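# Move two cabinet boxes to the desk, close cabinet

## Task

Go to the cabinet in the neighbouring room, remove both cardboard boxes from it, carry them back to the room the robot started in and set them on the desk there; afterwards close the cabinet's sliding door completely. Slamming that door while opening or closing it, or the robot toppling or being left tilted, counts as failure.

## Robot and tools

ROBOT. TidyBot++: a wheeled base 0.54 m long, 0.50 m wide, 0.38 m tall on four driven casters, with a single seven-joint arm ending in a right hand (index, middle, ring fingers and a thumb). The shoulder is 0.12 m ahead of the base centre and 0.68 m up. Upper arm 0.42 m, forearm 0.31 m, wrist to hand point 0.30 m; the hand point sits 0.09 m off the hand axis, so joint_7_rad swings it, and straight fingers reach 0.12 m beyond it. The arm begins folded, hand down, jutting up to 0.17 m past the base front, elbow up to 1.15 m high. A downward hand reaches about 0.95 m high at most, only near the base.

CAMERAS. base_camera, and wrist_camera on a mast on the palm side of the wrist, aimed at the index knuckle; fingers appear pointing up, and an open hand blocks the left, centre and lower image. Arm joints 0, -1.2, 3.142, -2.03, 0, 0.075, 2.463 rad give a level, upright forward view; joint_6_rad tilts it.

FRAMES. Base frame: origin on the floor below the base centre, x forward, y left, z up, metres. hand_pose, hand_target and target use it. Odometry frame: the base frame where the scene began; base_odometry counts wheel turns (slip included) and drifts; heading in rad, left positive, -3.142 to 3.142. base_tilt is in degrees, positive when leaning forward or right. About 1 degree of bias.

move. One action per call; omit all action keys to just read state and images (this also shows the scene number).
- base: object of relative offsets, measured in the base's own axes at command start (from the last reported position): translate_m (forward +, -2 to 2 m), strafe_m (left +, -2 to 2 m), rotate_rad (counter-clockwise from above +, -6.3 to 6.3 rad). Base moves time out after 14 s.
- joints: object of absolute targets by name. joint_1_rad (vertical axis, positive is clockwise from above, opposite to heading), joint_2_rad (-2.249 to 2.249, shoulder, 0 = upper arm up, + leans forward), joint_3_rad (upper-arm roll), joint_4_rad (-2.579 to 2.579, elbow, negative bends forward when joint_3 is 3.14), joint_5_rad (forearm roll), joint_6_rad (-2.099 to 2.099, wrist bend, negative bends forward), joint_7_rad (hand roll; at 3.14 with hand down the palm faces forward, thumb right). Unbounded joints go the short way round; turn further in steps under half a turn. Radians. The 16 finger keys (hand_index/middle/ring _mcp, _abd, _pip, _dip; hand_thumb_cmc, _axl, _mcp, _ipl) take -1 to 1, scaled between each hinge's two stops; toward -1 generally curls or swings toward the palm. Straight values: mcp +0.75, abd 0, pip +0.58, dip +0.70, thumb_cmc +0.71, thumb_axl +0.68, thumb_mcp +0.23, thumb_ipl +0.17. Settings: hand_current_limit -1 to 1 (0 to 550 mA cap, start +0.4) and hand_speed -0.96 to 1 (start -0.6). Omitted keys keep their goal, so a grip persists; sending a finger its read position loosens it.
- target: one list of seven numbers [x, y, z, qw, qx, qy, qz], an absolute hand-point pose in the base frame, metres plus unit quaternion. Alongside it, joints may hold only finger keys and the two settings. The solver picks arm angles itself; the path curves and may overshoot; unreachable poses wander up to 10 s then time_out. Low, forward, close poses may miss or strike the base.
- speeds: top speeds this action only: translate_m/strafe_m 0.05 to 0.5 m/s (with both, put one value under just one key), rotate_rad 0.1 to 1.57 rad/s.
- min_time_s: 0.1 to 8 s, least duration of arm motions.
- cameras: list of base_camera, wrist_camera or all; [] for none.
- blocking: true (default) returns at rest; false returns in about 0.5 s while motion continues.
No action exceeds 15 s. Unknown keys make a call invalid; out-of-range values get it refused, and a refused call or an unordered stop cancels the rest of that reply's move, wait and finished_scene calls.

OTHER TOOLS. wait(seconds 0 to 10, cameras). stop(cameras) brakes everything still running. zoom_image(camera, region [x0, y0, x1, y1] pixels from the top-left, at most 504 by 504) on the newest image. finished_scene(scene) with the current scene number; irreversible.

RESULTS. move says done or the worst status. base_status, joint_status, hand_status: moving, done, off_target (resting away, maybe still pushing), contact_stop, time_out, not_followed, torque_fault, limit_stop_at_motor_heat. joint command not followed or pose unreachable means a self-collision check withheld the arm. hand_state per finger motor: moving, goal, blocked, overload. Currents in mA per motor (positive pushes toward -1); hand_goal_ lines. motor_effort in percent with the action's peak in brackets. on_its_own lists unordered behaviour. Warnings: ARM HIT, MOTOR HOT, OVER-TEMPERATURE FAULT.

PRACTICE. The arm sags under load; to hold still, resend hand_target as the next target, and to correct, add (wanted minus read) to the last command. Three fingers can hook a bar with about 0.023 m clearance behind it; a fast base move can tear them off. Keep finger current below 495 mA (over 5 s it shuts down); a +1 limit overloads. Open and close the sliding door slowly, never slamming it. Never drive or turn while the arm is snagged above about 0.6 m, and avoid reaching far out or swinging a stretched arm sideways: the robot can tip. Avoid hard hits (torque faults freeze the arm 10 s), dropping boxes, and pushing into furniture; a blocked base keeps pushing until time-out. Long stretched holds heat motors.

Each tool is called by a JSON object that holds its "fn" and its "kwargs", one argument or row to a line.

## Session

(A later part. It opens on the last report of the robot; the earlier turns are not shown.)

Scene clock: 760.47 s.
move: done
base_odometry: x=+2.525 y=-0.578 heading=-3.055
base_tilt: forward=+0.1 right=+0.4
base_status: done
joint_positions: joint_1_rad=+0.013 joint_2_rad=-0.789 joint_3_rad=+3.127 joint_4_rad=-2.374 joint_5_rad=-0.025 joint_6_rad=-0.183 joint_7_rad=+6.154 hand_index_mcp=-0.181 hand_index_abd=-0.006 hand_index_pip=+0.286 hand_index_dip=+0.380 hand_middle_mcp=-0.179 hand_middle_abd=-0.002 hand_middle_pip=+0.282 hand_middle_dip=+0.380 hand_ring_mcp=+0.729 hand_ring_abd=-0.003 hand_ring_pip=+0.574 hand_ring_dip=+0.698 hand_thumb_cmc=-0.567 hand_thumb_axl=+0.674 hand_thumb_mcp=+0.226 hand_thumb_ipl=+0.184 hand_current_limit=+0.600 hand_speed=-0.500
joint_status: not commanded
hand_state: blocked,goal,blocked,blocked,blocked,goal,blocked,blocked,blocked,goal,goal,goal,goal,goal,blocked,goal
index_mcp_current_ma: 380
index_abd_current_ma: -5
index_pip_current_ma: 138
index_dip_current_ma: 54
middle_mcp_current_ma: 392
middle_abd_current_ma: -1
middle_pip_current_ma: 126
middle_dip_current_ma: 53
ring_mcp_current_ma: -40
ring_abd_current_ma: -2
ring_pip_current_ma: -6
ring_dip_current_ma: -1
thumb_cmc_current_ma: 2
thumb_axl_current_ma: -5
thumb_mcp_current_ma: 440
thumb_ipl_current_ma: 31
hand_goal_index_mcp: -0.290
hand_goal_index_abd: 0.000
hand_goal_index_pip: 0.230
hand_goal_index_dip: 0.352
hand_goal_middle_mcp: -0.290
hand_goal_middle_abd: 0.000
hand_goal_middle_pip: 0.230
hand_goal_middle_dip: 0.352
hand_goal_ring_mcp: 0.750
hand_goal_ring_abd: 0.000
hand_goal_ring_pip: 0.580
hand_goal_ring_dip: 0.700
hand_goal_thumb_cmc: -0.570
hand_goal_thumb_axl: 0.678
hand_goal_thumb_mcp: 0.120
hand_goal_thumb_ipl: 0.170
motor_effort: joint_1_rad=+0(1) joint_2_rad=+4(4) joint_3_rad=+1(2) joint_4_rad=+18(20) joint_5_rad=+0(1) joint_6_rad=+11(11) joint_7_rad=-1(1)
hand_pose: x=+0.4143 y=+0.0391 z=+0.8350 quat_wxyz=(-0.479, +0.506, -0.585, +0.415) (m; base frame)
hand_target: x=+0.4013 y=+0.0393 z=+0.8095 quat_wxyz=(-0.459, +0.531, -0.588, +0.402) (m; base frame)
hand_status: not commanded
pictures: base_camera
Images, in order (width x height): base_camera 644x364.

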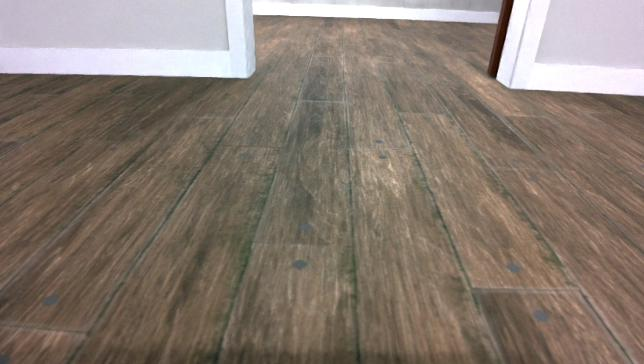

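{"fn": "move", "kwargs": {
  "base": {"rotate_rad": -0.052},
  "speeds": {"rotate_rad": 0.3}
}}

{"fn": "move", "kwargs": {
  "base": {"translate_m": 0.6, "strafe_m": -0.134},
  "speeds": {"translate_m": 0.4},
  "cameras": ["base_camera"]
}}

Scene clock: 780.53 s.
move: done
base_odometry: x=+2.525 y=-0.578 heading=-3.107
base_tilt: forward=+0.2 right=+0.4
base_status: done
joint_positions: joint_1_rad=+0.012 joint_2_rad=-0.789 joint_3_rad=+3.127 joint_4_rad=-2.374 joint_5_rad=-0.025 joint_6_rad=-0.183 joint_7_rad=+6.154 hand_index_mcp=-0.181 hand_index_abd=-0.006 hand_index_pip=+0.286 hand_index_dip=+0.380 hand_middle_mcp=-0.179 hand_middle_abd=-0.002 hand_middle_pip=+0.282 hand_middle_dip=+0.380 hand_ring_mcp=+0.729 hand_ring_abd=-0.003 hand_ring_pip=+0.574 hand_ring_dip=+0.698 hand_thumb_cmc=-0.567 hand_thumb_axl=+0.674 hand_thumb_mcp=+0.226 hand_thumb_ipl=+0.184 hand_current_limit=+0.600 hand_speed=-0.500
joint_status: not commanded
hand_state: blocked,goal,blocked,blocked,blocked,goal,blocked,blocked,blocked,goal,goal,goal,goal,goal,blocked,goal
index_mcp_current_ma: 380
index_abd_current_ma: -5
index_pip_current_ma: 138
index_dip_current_ma: 54
middle_mcp_current_ma: 392
middle_abd_current_ma: -1
middle_pip_current_ma: 126
middle_dip_current_ma: 53
ring_mcp_current_ma: -40
ring_abd_current_ma: -2
ring_pip_current_ma: -6
ring_dip_current_ma: -1
thumb_cmc_current_ma: 2
thumb_axl_current_ma: -5
thumb_mcp_current_ma: 440
thumb_ipl_current_ma: 31
hand_goal_index_mcp: -0.290
hand_goal_index_abd: 0.000
hand_goal_index_pip: 0.230
hand_goal_index_dip: 0.352
hand_goal_middle_mcp: -0.290
hand_goal_middle_abd: 0.000
hand_goal_middle_pip: 0.230
hand_goal_middle_dip: 0.352
hand_goal_ring_mcp: 0.750
hand_goal_ring_abd: 0.000
hand_goal_ring_pip: 0.580
hand_goal_ring_dip: 0.700
hand_goal_thumb_cmc: -0.570
hand_goal_thumb_axl: 0.678
hand_goal_thumb_mcp: 0.120
hand_goal_thumb_ipl: 0.170
motor_effort: joint_1_rad=+0(1) joint_2_rad=+4(4) joint_3_rad=+1(2) joint_4_rad=+17(19) joint_5_rad=+0(1) joint_6_rad=+10(11) joint_7_rad=-1(1)
hand_pose: x=+0.4143 y=+0.0393 z=+0.8350 quat_wxyz=(-0.480, +0.506, -0.585, +0.415) (m; base frame)
hand_target: x=+0.4013 y=+0.0393 z=+0.8095 quat_wxyz=(-0.459, +0.531, -0.588, +0.402) (m; base frame)
hand_status: not commanded
pictures: none

Scene clock: 783.20 s.
move: done
base_odometry: x=+1.921 y=-0.465 heading=-3.106
base_tilt: forward=+0.1 right=+0.4
base_status: done
joint_positions: joint_1_rad=+0.012 joint_2_rad=-0.792 joint_3_rad=+3.127 joint_4_rad=-2.375 joint_5_rad=-0.025 joint_6_rad=-0.184 joint_7_rad=+6.154 hand_index_mcp=-0.181 hand_index_abd=-0.006 hand_index_pip=+0.286 hand_index_dip=+0.380 hand_middle_mcp=-0.179 hand_middle_abd=-0.002 hand_middle_pip=+0.282 hand_middle_dip=+0.380 hand_ring_mcp=+0.729 hand_ring_abd=-0.003 hand_ring_pip=+0.574 hand_ring_dip=+0.698 hand_thumb_cmc=-0.567 hand_thumb_axl=+0.674 hand_thumb_mcp=+0.226 hand_thumb_ipl=+0.184 hand_current_limit=+0.600 hand_speed=-0.500
joint_status: not commanded
hand_state: blocked,goal,blocked,blocked,blocked,goal,blocked,blocked,blocked,goal,goal,goal,goal,goal,blocked,goal
index_mcp_current_ma: 380
index_abd_current_ma: -5
index_pip_current_ma: 138
index_dip_current_ma: 54
middle_mcp_current_ma: 392
middle_abd_current_ma: -1
middle_pip_current_ma: 126
middle_dip_current_ma: 53
ring_mcp_current_ma: -40
ring_abd_current_ma: -2
ring_pip_current_ma: -6
ring_dip_current_ma: -1
thumb_cmc_current_ma: 2
thumb_axl_current_ma: -5
thumb_mcp_current_ma: 440
thumb_ipl_current_ma: 31
hand_goal_index_mcp: -0.290
hand_goal_index_abd: 0.000
hand_goal_index_pip: 0.230
hand_goal_index_dip: 0.352
hand_goal_middle_mcp: -0.290
hand_goal_middle_abd: 0.000
hand_goal_middle_pip: 0.230
hand_goal_middle_dip: 0.352
hand_goal_ring_mcp: 0.750
hand_goal_ring_abd: 0.000
hand_goal_ring_pip: 0.580
hand_goal_ring_dip: 0.700
hand_goal_thumb_cmc: -0.570
hand_goal_thumb_axl: 0.678
hand_goal_thumb_mcp: 0.120
hand_goal_thumb_ipl: 0.170
motor_effort: joint_1_rad=+0(1) joint_2_rad=+4(6) joint_3_rad=+1(2) joint_4_rad=+19(19) joint_5_rad=-1(1) joint_6_rad=+10(11) joint_7_rad=-1(1)
hand_pose: x=+0.4136 y=+0.0393 z=+0.8353 quat_wxyz=(-0.480, +0.506, -0.584, +0.415) (m; base frame)
hand_target: x=+0.4013 y=+0.0393 z=+0.8095 quat_wxyz=(-0.459, +0.531, -0.588, +0.402) (m; base frame)
hand_status: not commanded
pictures: base_camera
Images, in order (width x height): base_camera 644x364.

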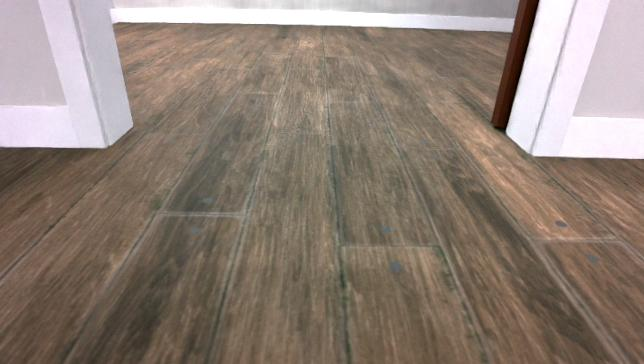

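{"fn": "move", "kwargs": {
  "base": {"translate_m": 1.62, "strafe_m": -0.01},
  "speeds": {"translate_m": 0.4}
}}

{"fn": "move", "kwargs": {
  "base": {"rotate_rad": -1.571},
  "speeds": {"rotate_rad": 0.7},
  "cameras": ["base_camera"]
}}

Scene clock: 795.43 s.
move: done
base_odometry: x=+0.301 y=-0.513 heading=-3.106
base_tilt: forward=+0.2 right=+0.4
base_status: done
joint_positions: joint_1_rad=+0.012 joint_2_rad=-0.794 joint_3_rad=+3.127 joint_4_rad=-2.375 joint_5_rad=-0.025 joint_6_rad=-0.185 joint_7_rad=+6.154 hand_index_mcp=-0.181 hand_index_abd=-0.006 hand_index_pip=+0.286 hand_index_dip=+0.380 hand_middle_mcp=-0.179 hand_middle_abd=-0.002 hand_middle_pip=+0.282 hand_middle_dip=+0.380 hand_ring_mcp=+0.729 hand_ring_abd=-0.003 hand_ring_pip=+0.574 hand_ring_dip=+0.698 hand_thumb_cmc=-0.567 hand_thumb_axl=+0.674 hand_thumb_mcp=+0.226 hand_thumb_ipl=+0.184 hand_current_limit=+0.600 hand_speed=-0.500
joint_status: not commanded
hand_state: blocked,goal,blocked,blocked,blocked,goal,blocked,blocked,blocked,goal,goal,goal,goal,goal,blocked,goal
index_mcp_current_ma: 380
index_abd_current_ma: -5
index_pip_current_ma: 138
index_dip_current_ma: 54
middle_mcp_current_ma: 392
middle_abd_current_ma: -1
middle_pip_current_ma: 126
middle_dip_current_ma: 53
ring_mcp_current_ma: -40
ring_abd_current_ma: -2
ring_pip_current_ma: -6
ring_dip_current_ma: -1
thumb_cmc_current_ma: 2
thumb_axl_current_ma: -5
thumb_mcp_current_ma: 440
thumb_ipl_current_ma: 31
hand_goal_index_mcp: -0.290
hand_goal_index_abd: 0.000
hand_goal_index_pip: 0.230
hand_goal_index_dip: 0.352
hand_goal_middle_mcp: -0.290
hand_goal_middle_abd: 0.000
hand_goal_middle_pip: 0.230
hand_goal_middle_dip: 0.352
hand_goal_ring_mcp: 0.750
hand_goal_ring_abd: 0.000
hand_goal_ring_pip: 0.580
hand_goal_ring_dip: 0.700
hand_goal_thumb_cmc: -0.570
hand_goal_thumb_axl: 0.678
hand_goal_thumb_mcp: 0.120
hand_goal_thumb_ipl: 0.170
motor_effort: joint_1_rad=+0(1) joint_2_rad=+4(6) joint_3_rad=+1(2) joint_4_rad=+19(20) joint_5_rad=+0(1) joint_6_rad=+10(11) joint_7_rad=-1(1)
hand_pose: x=+0.4131 y=+0.0393 z=+0.8355 quat_wxyz=(-0.480, +0.506, -0.584, +0.415) (m; base frame)
hand_target: x=+0.4013 y=+0.0393 z=+0.8095 quat_wxyz=(-0.459, +0.531, -0.588, +0.402) (m; base frame)
hand_status: not commanded
pictures: none

Scene clock: 798.43 s.
move: done
base_odometry: x=+0.301 y=-0.513 heading=+1.607
base_tilt: forward=+0.1 right=+0.4
base_status: done
joint_positions: joint_1_rad=+0.011 joint_2_rad=-0.794 joint_3_rad=+3.127 joint_4_rad=-2.375 joint_5_rad=-0.025 joint_6_rad=-0.185 joint_7_rad=+6.154 hand_index_mcp=-0.181 hand_index_abd=-0.006 hand_index_pip=+0.286 hand_index_dip=+0.380 hand_middle_mcp=-0.179 hand_middle_abd=-0.002 hand_middle_pip=+0.282 hand_middle_dip=+0.380 hand_ring_mcp=+0.729 hand_ring_abd=-0.003 hand_ring_pip=+0.574 hand_ring_dip=+0.698 hand_thumb_cmc=-0.567 hand_thumb_axl=+0.674 hand_thumb_mcp=+0.226 hand_thumb_ipl=+0.184 hand_current_limit=+0.600 hand_speed=-0.500
joint_status: not commanded
hand_state: blocked,goal,blocked,blocked,blocked,goal,blocked,blocked,blocked,goal,goal,goal,goal,goal,blocked,goal
index_mcp_current_ma: 380
index_abd_current_ma: -5
index_pip_current_ma: 138
index_dip_current_ma: 54
middle_mcp_current_ma: 392
middle_abd_current_ma: -1
middle_pip_current_ma: 126
middle_dip_current_ma: 53
ring_mcp_current_ma: -40
ring_abd_current_ma: -2
ring_pip_current_ma: -6
ring_dip_current_ma: -1
thumb_cmc_current_ma: 3
thumb_axl_current_ma: -6
thumb_mcp_current_ma: 440
thumb_ipl_current_ma: 31
hand_goal_index_mcp: -0.290
hand_goal_index_abd: 0.000
hand_goal_index_pip: 0.230
hand_goal_index_dip: 0.352
hand_goal_middle_mcp: -0.290
hand_goal_middle_abd: 0.000
hand_goal_middle_pip: 0.230
hand_goal_middle_dip: 0.352
hand_goal_ring_mcp: 0.750
hand_goal_ring_abd: 0.000
hand_goal_ring_pip: 0.580
hand_goal_ring_dip: 0.700
hand_goal_thumb_cmc: -0.570
hand_goal_thumb_axl: 0.678
hand_goal_thumb_mcp: 0.120
hand_goal_thumb_ipl: 0.170
motor_effort: joint_1_rad=+0(1) joint_2_rad=+4(4) joint_3_rad=+1(3) joint_4_rad=+19(20) joint_5_rad=+0(1) joint_6_rad=+10(11) joint_7_rad=-1(1)
hand_pose: x=+0.4131 y=+0.0395 z=+0.8355 quat_wxyz=(-0.480, +0.506, -0.584, +0.415) (m; base frame)
hand_target: x=+0.4013 y=+0.0393 z=+0.8095 quat_wxyz=(-0.459, +0.531, -0.588, +0.402) (m; base frame)
hand_status: not commanded
pictures: base_camera
Images, in order (width x height): base_camera 644x364.

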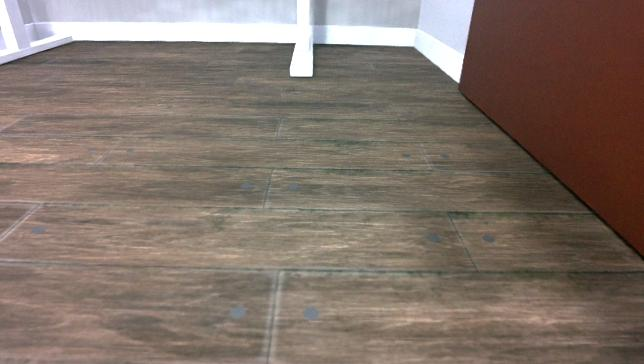

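{"fn": "move", "kwargs": {
  "base": {"translate_m": 0.3, "strafe_m": 0.4},
  "speeds": {"translate_m": 0.3},
  "joints": {"joint_1_rad": 0, "joint_2_rad": 0.27, "joint_3_rad": 3.135, "joint_4_rad": -1.3, "joint_5_rad": -0.05, "joint_6_rad": -0.24, "joint_7_rad": -0.07},
  "min_time_s": 5,
  "cameras": ["base_camera", "wrist_camera"]
}}

Scene clock: 817.90 s.
move: done
base_odometry: x=-0.109 y=-0.228 heading=+1.607
base_tilt: forward=+0.1 right=+0.4
base_status: done
joint_positions: joint_1_rad=+0.011 joint_2_rad=+0.253 joint_3_rad=+3.127 joint_4_rad=-1.326 joint_5_rad=-0.025 joint_6_rad=-0.194 joint_7_rad=+6.154 hand_index_mcp=-0.181 hand_index_abd=-0.006 hand_index_pip=+0.286 hand_index_dip=+0.380 hand_middle_mcp=-0.179 hand_middle_abd=-0.002 hand_middle_pip=+0.282 hand_middle_dip=+0.380 hand_ring_mcp=+0.729 hand_ring_abd=-0.003 hand_ring_pip=+0.574 hand_ring_dip=+0.698 hand_thumb_cmc=-0.567 hand_thumb_axl=+0.673 hand_thumb_mcp=+0.225 hand_thumb_ipl=+0.184 hand_current_limit=+0.600 hand_speed=-0.500
joint_status: all done
hand_state: blocked,goal,blocked,blocked,blocked,goal,blocked,blocked,blocked,goal,goal,goal,goal,goal,blocked,goal
index_mcp_current_ma: 380
index_abd_current_ma: -5
index_pip_current_ma: 138
index_dip_current_ma: 54
middle_mcp_current_ma: 392
middle_abd_current_ma: -1
middle_pip_current_ma: 126
middle_dip_current_ma: 53
ring_mcp_current_ma: -40
ring_abd_current_ma: -2
ring_pip_current_ma: -6
ring_dip_current_ma: -1
thumb_cmc_current_ma: 3
thumb_axl_current_ma: -6
thumb_mcp_current_ma: 440
thumb_ipl_current_ma: 31
hand_goal_index_mcp: -0.290
hand_goal_index_abd: 0.000
hand_goal_index_pip: 0.230
hand_goal_index_dip: 0.352
hand_goal_middle_mcp: -0.290
hand_goal_middle_abd: 0.000
hand_goal_middle_pip: 0.230
hand_goal_middle_dip: 0.352
hand_goal_ring_mcp: 0.750
hand_goal_ring_abd: 0.000
hand_goal_ring_pip: 0.580
hand_goal_ring_dip: 0.700
hand_goal_thumb_cmc: -0.570
hand_goal_thumb_axl: 0.678
hand_goal_thumb_mcp: 0.120
hand_goal_thumb_ipl: 0.170
motor_effort: joint_1_rad=+0(1) joint_2_rad=-26(28) joint_3_rad=-1(3) joint_4_rad=+19(21) joint_5_rad=-1(1) joint_6_rad=+10(12) joint_7_rad=-1(2)
hand_pose: x=+0.8174 y=+0.0392 z=+0.9471 quat_wxyz=(-0.483, +0.505, -0.587, +0.408) (m; base frame)
hand_target: x=+0.8184 y=+0.0415 z=+0.9370 quat_wxyz=(-0.467, +0.526, -0.584, +0.405) (m; base frame)
hand_status: not commanded
pictures: base_camera, wrist_camera
Images, in order (width x height): base_camera 644x364, wrist_camera 504x504.

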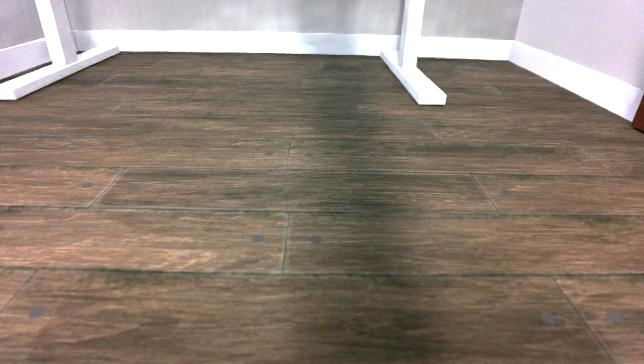

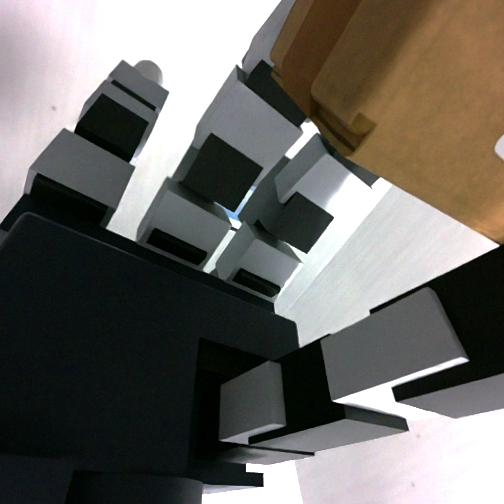

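{"fn": "move", "kwargs": {
  "base": {"translate_m": 0.66},
  "speeds": {"translate_m": 0.25},
  "cameras": ["base_camera", "wrist_camera"]
}}

Scene clock: 829.77 s.
move: done
base_odometry: x=-0.133 y=+0.432 heading=+1.607
base_tilt: forward=+0.1 right=+0.4
base_status: done
joint_positions: joint_1_rad=+0.011 joint_2_rad=+0.258 joint_3_rad=+3.127 joint_4_rad=-1.325 joint_5_rad=-0.025 joint_6_rad=-0.196 joint_7_rad=+6.154 hand_index_mcp=-0.181 hand_index_abd=-0.006 hand_index_pip=+0.286 hand_index_dip=+0.380 hand_middle_mcp=-0.179 hand_middle_abd=-0.002 hand_middle_pip=+0.282 hand_middle_dip=+0.380 hand_ring_mcp=+0.729 hand_ring_abd=-0.003 hand_ring_pip=+0.574 hand_ring_dip=+0.698 hand_thumb_cmc=-0.567 hand_thumb_axl=+0.673 hand_thumb_mcp=+0.225 hand_thumb_ipl=+0.184 hand_current_limit=+0.600 hand_speed=-0.500
joint_status: not commanded
hand_state: blocked,goal,blocked,blocked,blocked,goal,blocked,blocked,blocked,goal,goal,goal,goal,goal,blocked,goal
index_mcp_current_ma: 380
index_abd_current_ma: -5
index_pip_current_ma: 138
index_dip_current_ma: 54
middle_mcp_current_ma: 392
middle_abd_current_ma: -1
middle_pip_current_ma: 126
middle_dip_current_ma: 53
ring_mcp_current_ma: -40
ring_abd_current_ma: -2
ring_pip_current_ma: -6
ring_dip_current_ma: -1
thumb_cmc_current_ma: 3
thumb_axl_current_ma: -6
thumb_mcp_current_ma: 440
thumb_ipl_current_ma: 31
hand_goal_index_mcp: -0.290
hand_goal_index_abd: 0.000
hand_goal_index_pip: 0.230
hand_goal_index_dip: 0.352
hand_goal_middle_mcp: -0.290
hand_goal_middle_abd: 0.000
hand_goal_middle_pip: 0.230
hand_goal_middle_dip: 0.352
hand_goal_ring_mcp: 0.750
hand_goal_ring_abd: 0.000
hand_goal_ring_pip: 0.580
hand_goal_ring_dip: 0.700
hand_goal_thumb_cmc: -0.570
hand_goal_thumb_axl: 0.678
hand_goal_thumb_mcp: 0.120
hand_goal_thumb_ipl: 0.170
motor_effort: joint_1_rad=+0(1) joint_2_rad=-26(28) joint_3_rad=+0(1) joint_4_rad=+19(20) joint_5_rad=+0(1) joint_6_rad=+10(11) joint_7_rad=-1(1)
hand_pose: x=+0.8187 y=+0.0393 z=+0.9435 quat_wxyz=(-0.481, +0.507, -0.589, +0.407) (m; base frame)
hand_target: x=+0.8184 y=+0.0415 z=+0.9370 quat_wxyz=(-0.467, +0.526, -0.584, +0.405) (m; base frame)
hand_status: not commanded
pictures: base_camera, wrist_camera
Images, in order (width x height): base_camera 644x364, wrist_camera 504x504.

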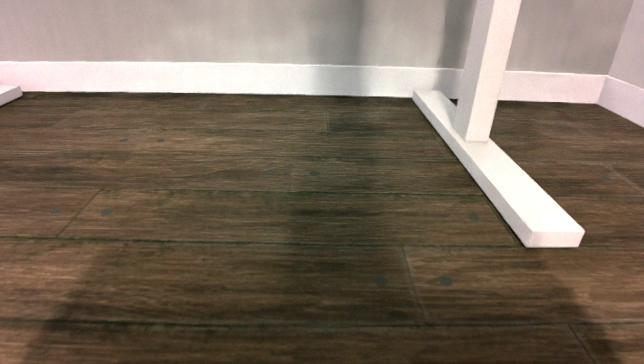

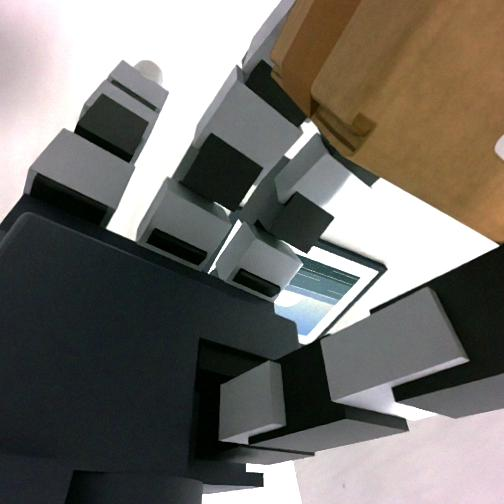

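{"fn": "move", "kwargs": {
  "base": {"translate_m": 0.11},
  "speeds": {"translate_m": 0.15}
}}

{"fn": "move", "kwargs": {
  "joints": {"joint_2_rad": 0.28, "joint_4_rad": -1.4, "joint_6_rad": -0.13},
  "min_time_s": 2,
  "cameras": ["base_camera"]
}}

{"fn": "move", "kwargs": {
  "joints": {"joint_2_rad": 0.282, "joint_4_rad": -1.45, "joint_6_rad": -0.08},
  "min_time_s": 1.5
}}

{"fn": "move", "kwargs": {
  "joints": {"joint_2_rad": 0.284, "joint_4_rad": -1.49, "joint_6_rad": -0.045},
  "min_time_s": 1.5,
  "cameras": ["wrist_camera"]
}}

Scene clock: 836.27 s.
move: done
base_odometry: x=-0.137 y=+0.542 heading=+1.607
base_tilt: forward=+0.2 right=+0.4
base_status: done
joint_positions: joint_1_rad=+0.011 joint_2_rad=+0.261 joint_3_rad=+3.127 joint_4_rad=-1.325 joint_5_rad=-0.025 joint_6_rad=-0.196 joint_7_rad=+6.154 hand_index_mcp=-0.181 hand_index_abd=-0.006 hand_index_pip=+0.286 hand_index_dip=+0.380 hand_middle_mcp=-0.179 hand_middle_abd=-0.002 hand_middle_pip=+0.282 hand_middle_dip=+0.380 hand_ring_mcp=+0.729 hand_ring_abd=-0.003 hand_ring_pip=+0.574 hand_ring_dip=+0.698 hand_thumb_cmc=-0.567 hand_thumb_axl=+0.673 hand_thumb_mcp=+0.225 hand_thumb_ipl=+0.184 hand_current_limit=+0.600 hand_speed=-0.500
joint_status: not commanded
hand_state: blocked,goal,blocked,blocked,blocked,goal,blocked,blocked,blocked,goal,goal,goal,goal,goal,blocked,goal
index_mcp_current_ma: 380
index_abd_current_ma: -5
index_pip_current_ma: 138
index_dip_current_ma: 54
middle_mcp_current_ma: 392
middle_abd_current_ma: -1
middle_pip_current_ma: 126
middle_dip_current_ma: 53
ring_mcp_current_ma: -40
ring_abd_current_ma: -2
ring_pip_current_ma: -6
ring_dip_current_ma: -1
thumb_cmc_current_ma: 3
thumb_axl_current_ma: -6
thumb_mcp_current_ma: 440
thumb_ipl_current_ma: 31
hand_goal_index_mcp: -0.290
hand_goal_index_abd: 0.000
hand_goal_index_pip: 0.230
hand_goal_index_dip: 0.352
hand_goal_middle_mcp: -0.290
hand_goal_middle_abd: 0.000
hand_goal_middle_pip: 0.230
hand_goal_middle_dip: 0.352
hand_goal_ring_mcp: 0.750
hand_goal_ring_abd: 0.000
hand_goal_ring_pip: 0.580
hand_goal_ring_dip: 0.700
hand_goal_thumb_cmc: -0.570
hand_goal_thumb_axl: 0.678
hand_goal_thumb_mcp: 0.120
hand_goal_thumb_ipl: 0.170
motor_effort: joint_1_rad=+0(1) joint_2_rad=-26(29) joint_3_rad=+1(1) joint_4_rad=+19(20) joint_5_rad=-1(1) joint_6_rad=+10(11) joint_7_rad=-1(1)
hand_pose: x=+0.8193 y=+0.0393 z=+0.9416 quat_wxyz=(-0.480, +0.507, -0.590, +0.406) (m; base frame)
hand_target: x=+0.8184 y=+0.0415 z=+0.9370 quat_wxyz=(-0.467, +0.526, -0.584, +0.405) (m; base frame)
hand_status: not commanded
pictures: none

Scene clock: 838.57 s.
move: done
base_odometry: x=-0.137 y=+0.542 heading=+1.607
base_tilt: forward=+0.2 right=+0.4
base_status: not commanded
joint_positions: joint_1_rad=+0.011 joint_2_rad=+0.261 joint_3_rad=+3.127 joint_4_rad=-1.374 joint_5_rad=-0.025 joint_6_rad=-0.183 joint_7_rad=+6.154 hand_index_mcp=-0.181 hand_index_abd=-0.006 hand_index_pip=+0.286 hand_index_dip=+0.380 hand_middle_mcp=-0.179 hand_middle_abd=-0.002 hand_middle_pip=+0.282 hand_middle_dip=+0.380 hand_ring_mcp=+0.729 hand_ring_abd=-0.003 hand_ring_pip=+0.574 hand_ring_dip=+0.698 hand_thumb_cmc=-0.567 hand_thumb_axl=+0.673 hand_thumb_mcp=+0.225 hand_thumb_ipl=+0.184 hand_current_limit=+0.600 hand_speed=-0.500
joint_status: all done
hand_state: blocked,goal,blocked,blocked,blocked,goal,blocked,blocked,blocked,goal,goal,goal,goal,goal,blocked,goal
index_mcp_current_ma: 380
index_abd_current_ma: -5
index_pip_current_ma: 138
index_dip_current_ma: 54
middle_mcp_current_ma: 392
middle_abd_current_ma: -1
middle_pip_current_ma: 126
middle_dip_current_ma: 53
ring_mcp_current_ma: -40
ring_abd_current_ma: -2
ring_pip_current_ma: -6
ring_dip_current_ma: -1
thumb_cmc_current_ma: 3
thumb_axl_current_ma: -6
thumb_mcp_current_ma: 440
thumb_ipl_current_ma: 31
hand_goal_index_mcp: -0.290
hand_goal_index_abd: 0.000
hand_goal_index_pip: 0.230
hand_goal_index_dip: 0.352
hand_goal_middle_mcp: -0.290
hand_goal_middle_abd: 0.000
hand_goal_middle_pip: 0.230
hand_goal_middle_dip: 0.352
hand_goal_ring_mcp: 0.750
hand_goal_ring_abd: 0.000
hand_goal_ring_pip: 0.580
hand_goal_ring_dip: 0.700
hand_goal_thumb_cmc: -0.570
hand_goal_thumb_axl: 0.678
hand_goal_thumb_mcp: 0.120
hand_goal_thumb_ipl: 0.170
motor_effort: joint_1_rad=+0(1) joint_2_rad=-26(28) joint_3_rad=+1(2) joint_4_rad=+18(20) joint_5_rad=-1(1) joint_6_rad=+10(11) joint_7_rad=-1(1)
hand_pose: x=+0.8135 y=+0.0393 z=+0.9164 quat_wxyz=(-0.469, +0.514, -0.598, +0.397) (m; base frame)
hand_target: x=+0.8208 y=+0.0400 z=+0.9013 quat_wxyz=(-0.466, +0.525, -0.586, +0.406) (m; base frame)
hand_status: not commanded
pictures: base_camera
Images, in order (width x height): base_camera 644x364.

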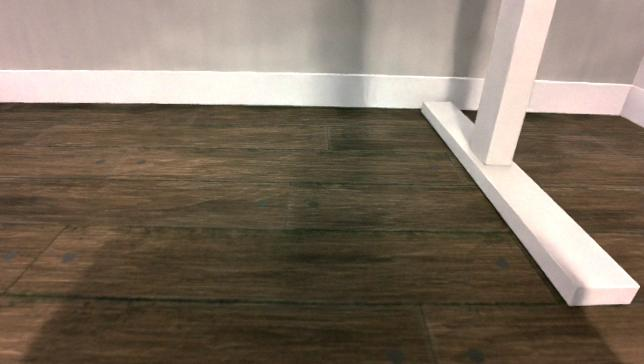

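Scene clock: 840.37 s.
move: done
base_odometry: x=-0.137 y=+0.542 heading=+1.607
base_tilt: forward=+0.2 right=+0.5
base_status: not commanded
joint_positions: joint_1_rad=+0.011 joint_2_rad=+0.261 joint_3_rad=+3.127 joint_4_rad=-1.412 joint_5_rad=-0.025 joint_6_rad=-0.124 joint_7_rad=+6.154 hand_index_mcp=-0.181 hand_index_abd=-0.006 hand_index_pip=+0.286 hand_index_dip=+0.380 hand_middle_mcp=-0.179 hand_middle_abd=-0.002 hand_middle_pip=+0.282 hand_middle_dip=+0.380 hand_ring_mcp=+0.729 hand_ring_abd=-0.003 hand_ring_pip=+0.574 hand_ring_dip=+0.698 hand_thumb_cmc=-0.567 hand_thumb_axl=+0.673 hand_thumb_mcp=+0.225 hand_thumb_ipl=+0.186 hand_current_limit=+0.600 hand_speed=-0.500
joint_status: all done
hand_state: blocked,goal,blocked,blocked,blocked,goal,blocked,blocked,blocked,goal,goal,goal,goal,goal,blocked,goal
index_mcp_current_ma: 380
index_abd_current_ma: -5
index_pip_current_ma: 138
index_dip_current_ma: 54
middle_mcp_current_ma: 392
middle_abd_current_ma: -1
middle_pip_current_ma: 126
middle_dip_current_ma: 53
ring_mcp_current_ma: -40
ring_abd_current_ma: -2
ring_pip_current_ma: -6
ring_dip_current_ma: -1
thumb_cmc_current_ma: 2
thumb_axl_current_ma: -7
thumb_mcp_current_ma: 440
thumb_ipl_current_ma: 37
hand_goal_index_mcp: -0.290
hand_goal_index_abd: 0.000
hand_goal_index_pip: 0.230
hand_goal_index_dip: 0.352
hand_goal_middle_mcp: -0.290
hand_goal_middle_abd: 0.000
hand_goal_middle_pip: 0.230
hand_goal_middle_dip: 0.352
hand_goal_ring_mcp: 0.750
hand_goal_ring_abd: 0.000
hand_goal_ring_pip: 0.580
hand_goal_ring_dip: 0.700
hand_goal_thumb_cmc: -0.570
hand_goal_thumb_axl: 0.678
hand_goal_thumb_mcp: 0.120
hand_goal_thumb_ipl: 0.170
motor_effort: joint_1_rad=+0(1) joint_2_rad=-23(27) joint_3_rad=+0(1) joint_4_rad=+16(19) joint_5_rad=+0(1) joint_6_rad=+8(11) joint_7_rad=+0(1)
hand_pose: x=+0.8157 y=+0.0389 z=+0.9102 quat_wxyz=(-0.475, +0.510, -0.594, +0.402) (m; base frame)
hand_target: x=+0.8192 y=+0.0393 z=+0.8843 quat_wxyz=(-0.464, +0.525, -0.587, +0.406) (m; base frame)
hand_status: not commanded
pictures: none

Scene clock: 842.17 s.
move: done
base_odometry: x=-0.137 y=+0.542 heading=+1.607
base_tilt: forward=+0.2 right=+0.4
base_status: not commanded
joint_positions: joint_1_rad=+0.011 joint_2_rad=+0.259 joint_3_rad=+3.127 joint_4_rad=-1.438 joint_5_rad=-0.025 joint_6_rad=-0.075 joint_7_rad=+6.154 hand_index_mcp=-0.182 hand_index_abd=-0.005 hand_index_pip=+0.286 hand_index_dip=+0.380 hand_middle_mcp=-0.179 hand_middle_abd=-0.001 hand_middle_pip=+0.282 hand_middle_dip=+0.380 hand_ring_mcp=+0.729 hand_ring_abd=-0.003 hand_ring_pip=+0.574 hand_ring_dip=+0.698 hand_thumb_cmc=-0.566 hand_thumb_axl=+0.672 hand_thumb_mcp=+0.225 hand_thumb_ipl=+0.190 hand_current_limit=+0.600 hand_speed=-0.500
joint_status: all done
hand_state: blocked,goal,blocked,blocked,blocked,goal,blocked,blocked,blocked,goal,goal,goal,goal,goal,blocked,goal
index_mcp_current_ma: 376
index_abd_current_ma: -4
index_pip_current_ma: 138
index_dip_current_ma: 54
middle_mcp_current_ma: 388
middle_abd_current_ma: 0
middle_pip_current_ma: 126
middle_dip_current_ma: 53
ring_mcp_current_ma: -40
ring_abd_current_ma: -2
ring_pip_current_ma: -6
ring_dip_current_ma: -1
thumb_cmc_current_ma: 3
thumb_axl_current_ma: -8
thumb_mcp_current_ma: 440
thumb_ipl_current_ma: 49
hand_goal_index_mcp: -0.290
hand_goal_index_abd: 0.000
hand_goal_index_pip: 0.230
hand_goal_index_dip: 0.352
hand_goal_middle_mcp: -0.290
hand_goal_middle_abd: 0.000
hand_goal_middle_pip: 0.230
hand_goal_middle_dip: 0.352
hand_goal_ring_mcp: 0.750
hand_goal_ring_abd: 0.000
hand_goal_ring_pip: 0.580
hand_goal_ring_dip: 0.700
hand_goal_thumb_cmc: -0.570
hand_goal_thumb_axl: 0.678
hand_goal_thumb_mcp: 0.120
hand_goal_thumb_ipl: 0.170
motor_effort: joint_1_rad=+1(1) joint_2_rad=-19(23) joint_3_rad=+0(1) joint_4_rad=+14(18) joint_5_rad=+1(1) joint_6_rad=+7(10) joint_7_rad=+0(1)
hand_pose: x=+0.8175 y=+0.0386 z=+0.9102 quat_wxyz=(-0.482, +0.504, -0.588, +0.409) (m; base frame)
hand_target: x=+0.8166 y=+0.0388 z=+0.8692 quat_wxyz=(-0.462, +0.526, -0.589, +0.405) (m; base frame)
hand_status: not commanded
pictures: wrist_camera
Images, in order (width x height): wrist_camera 504x504.

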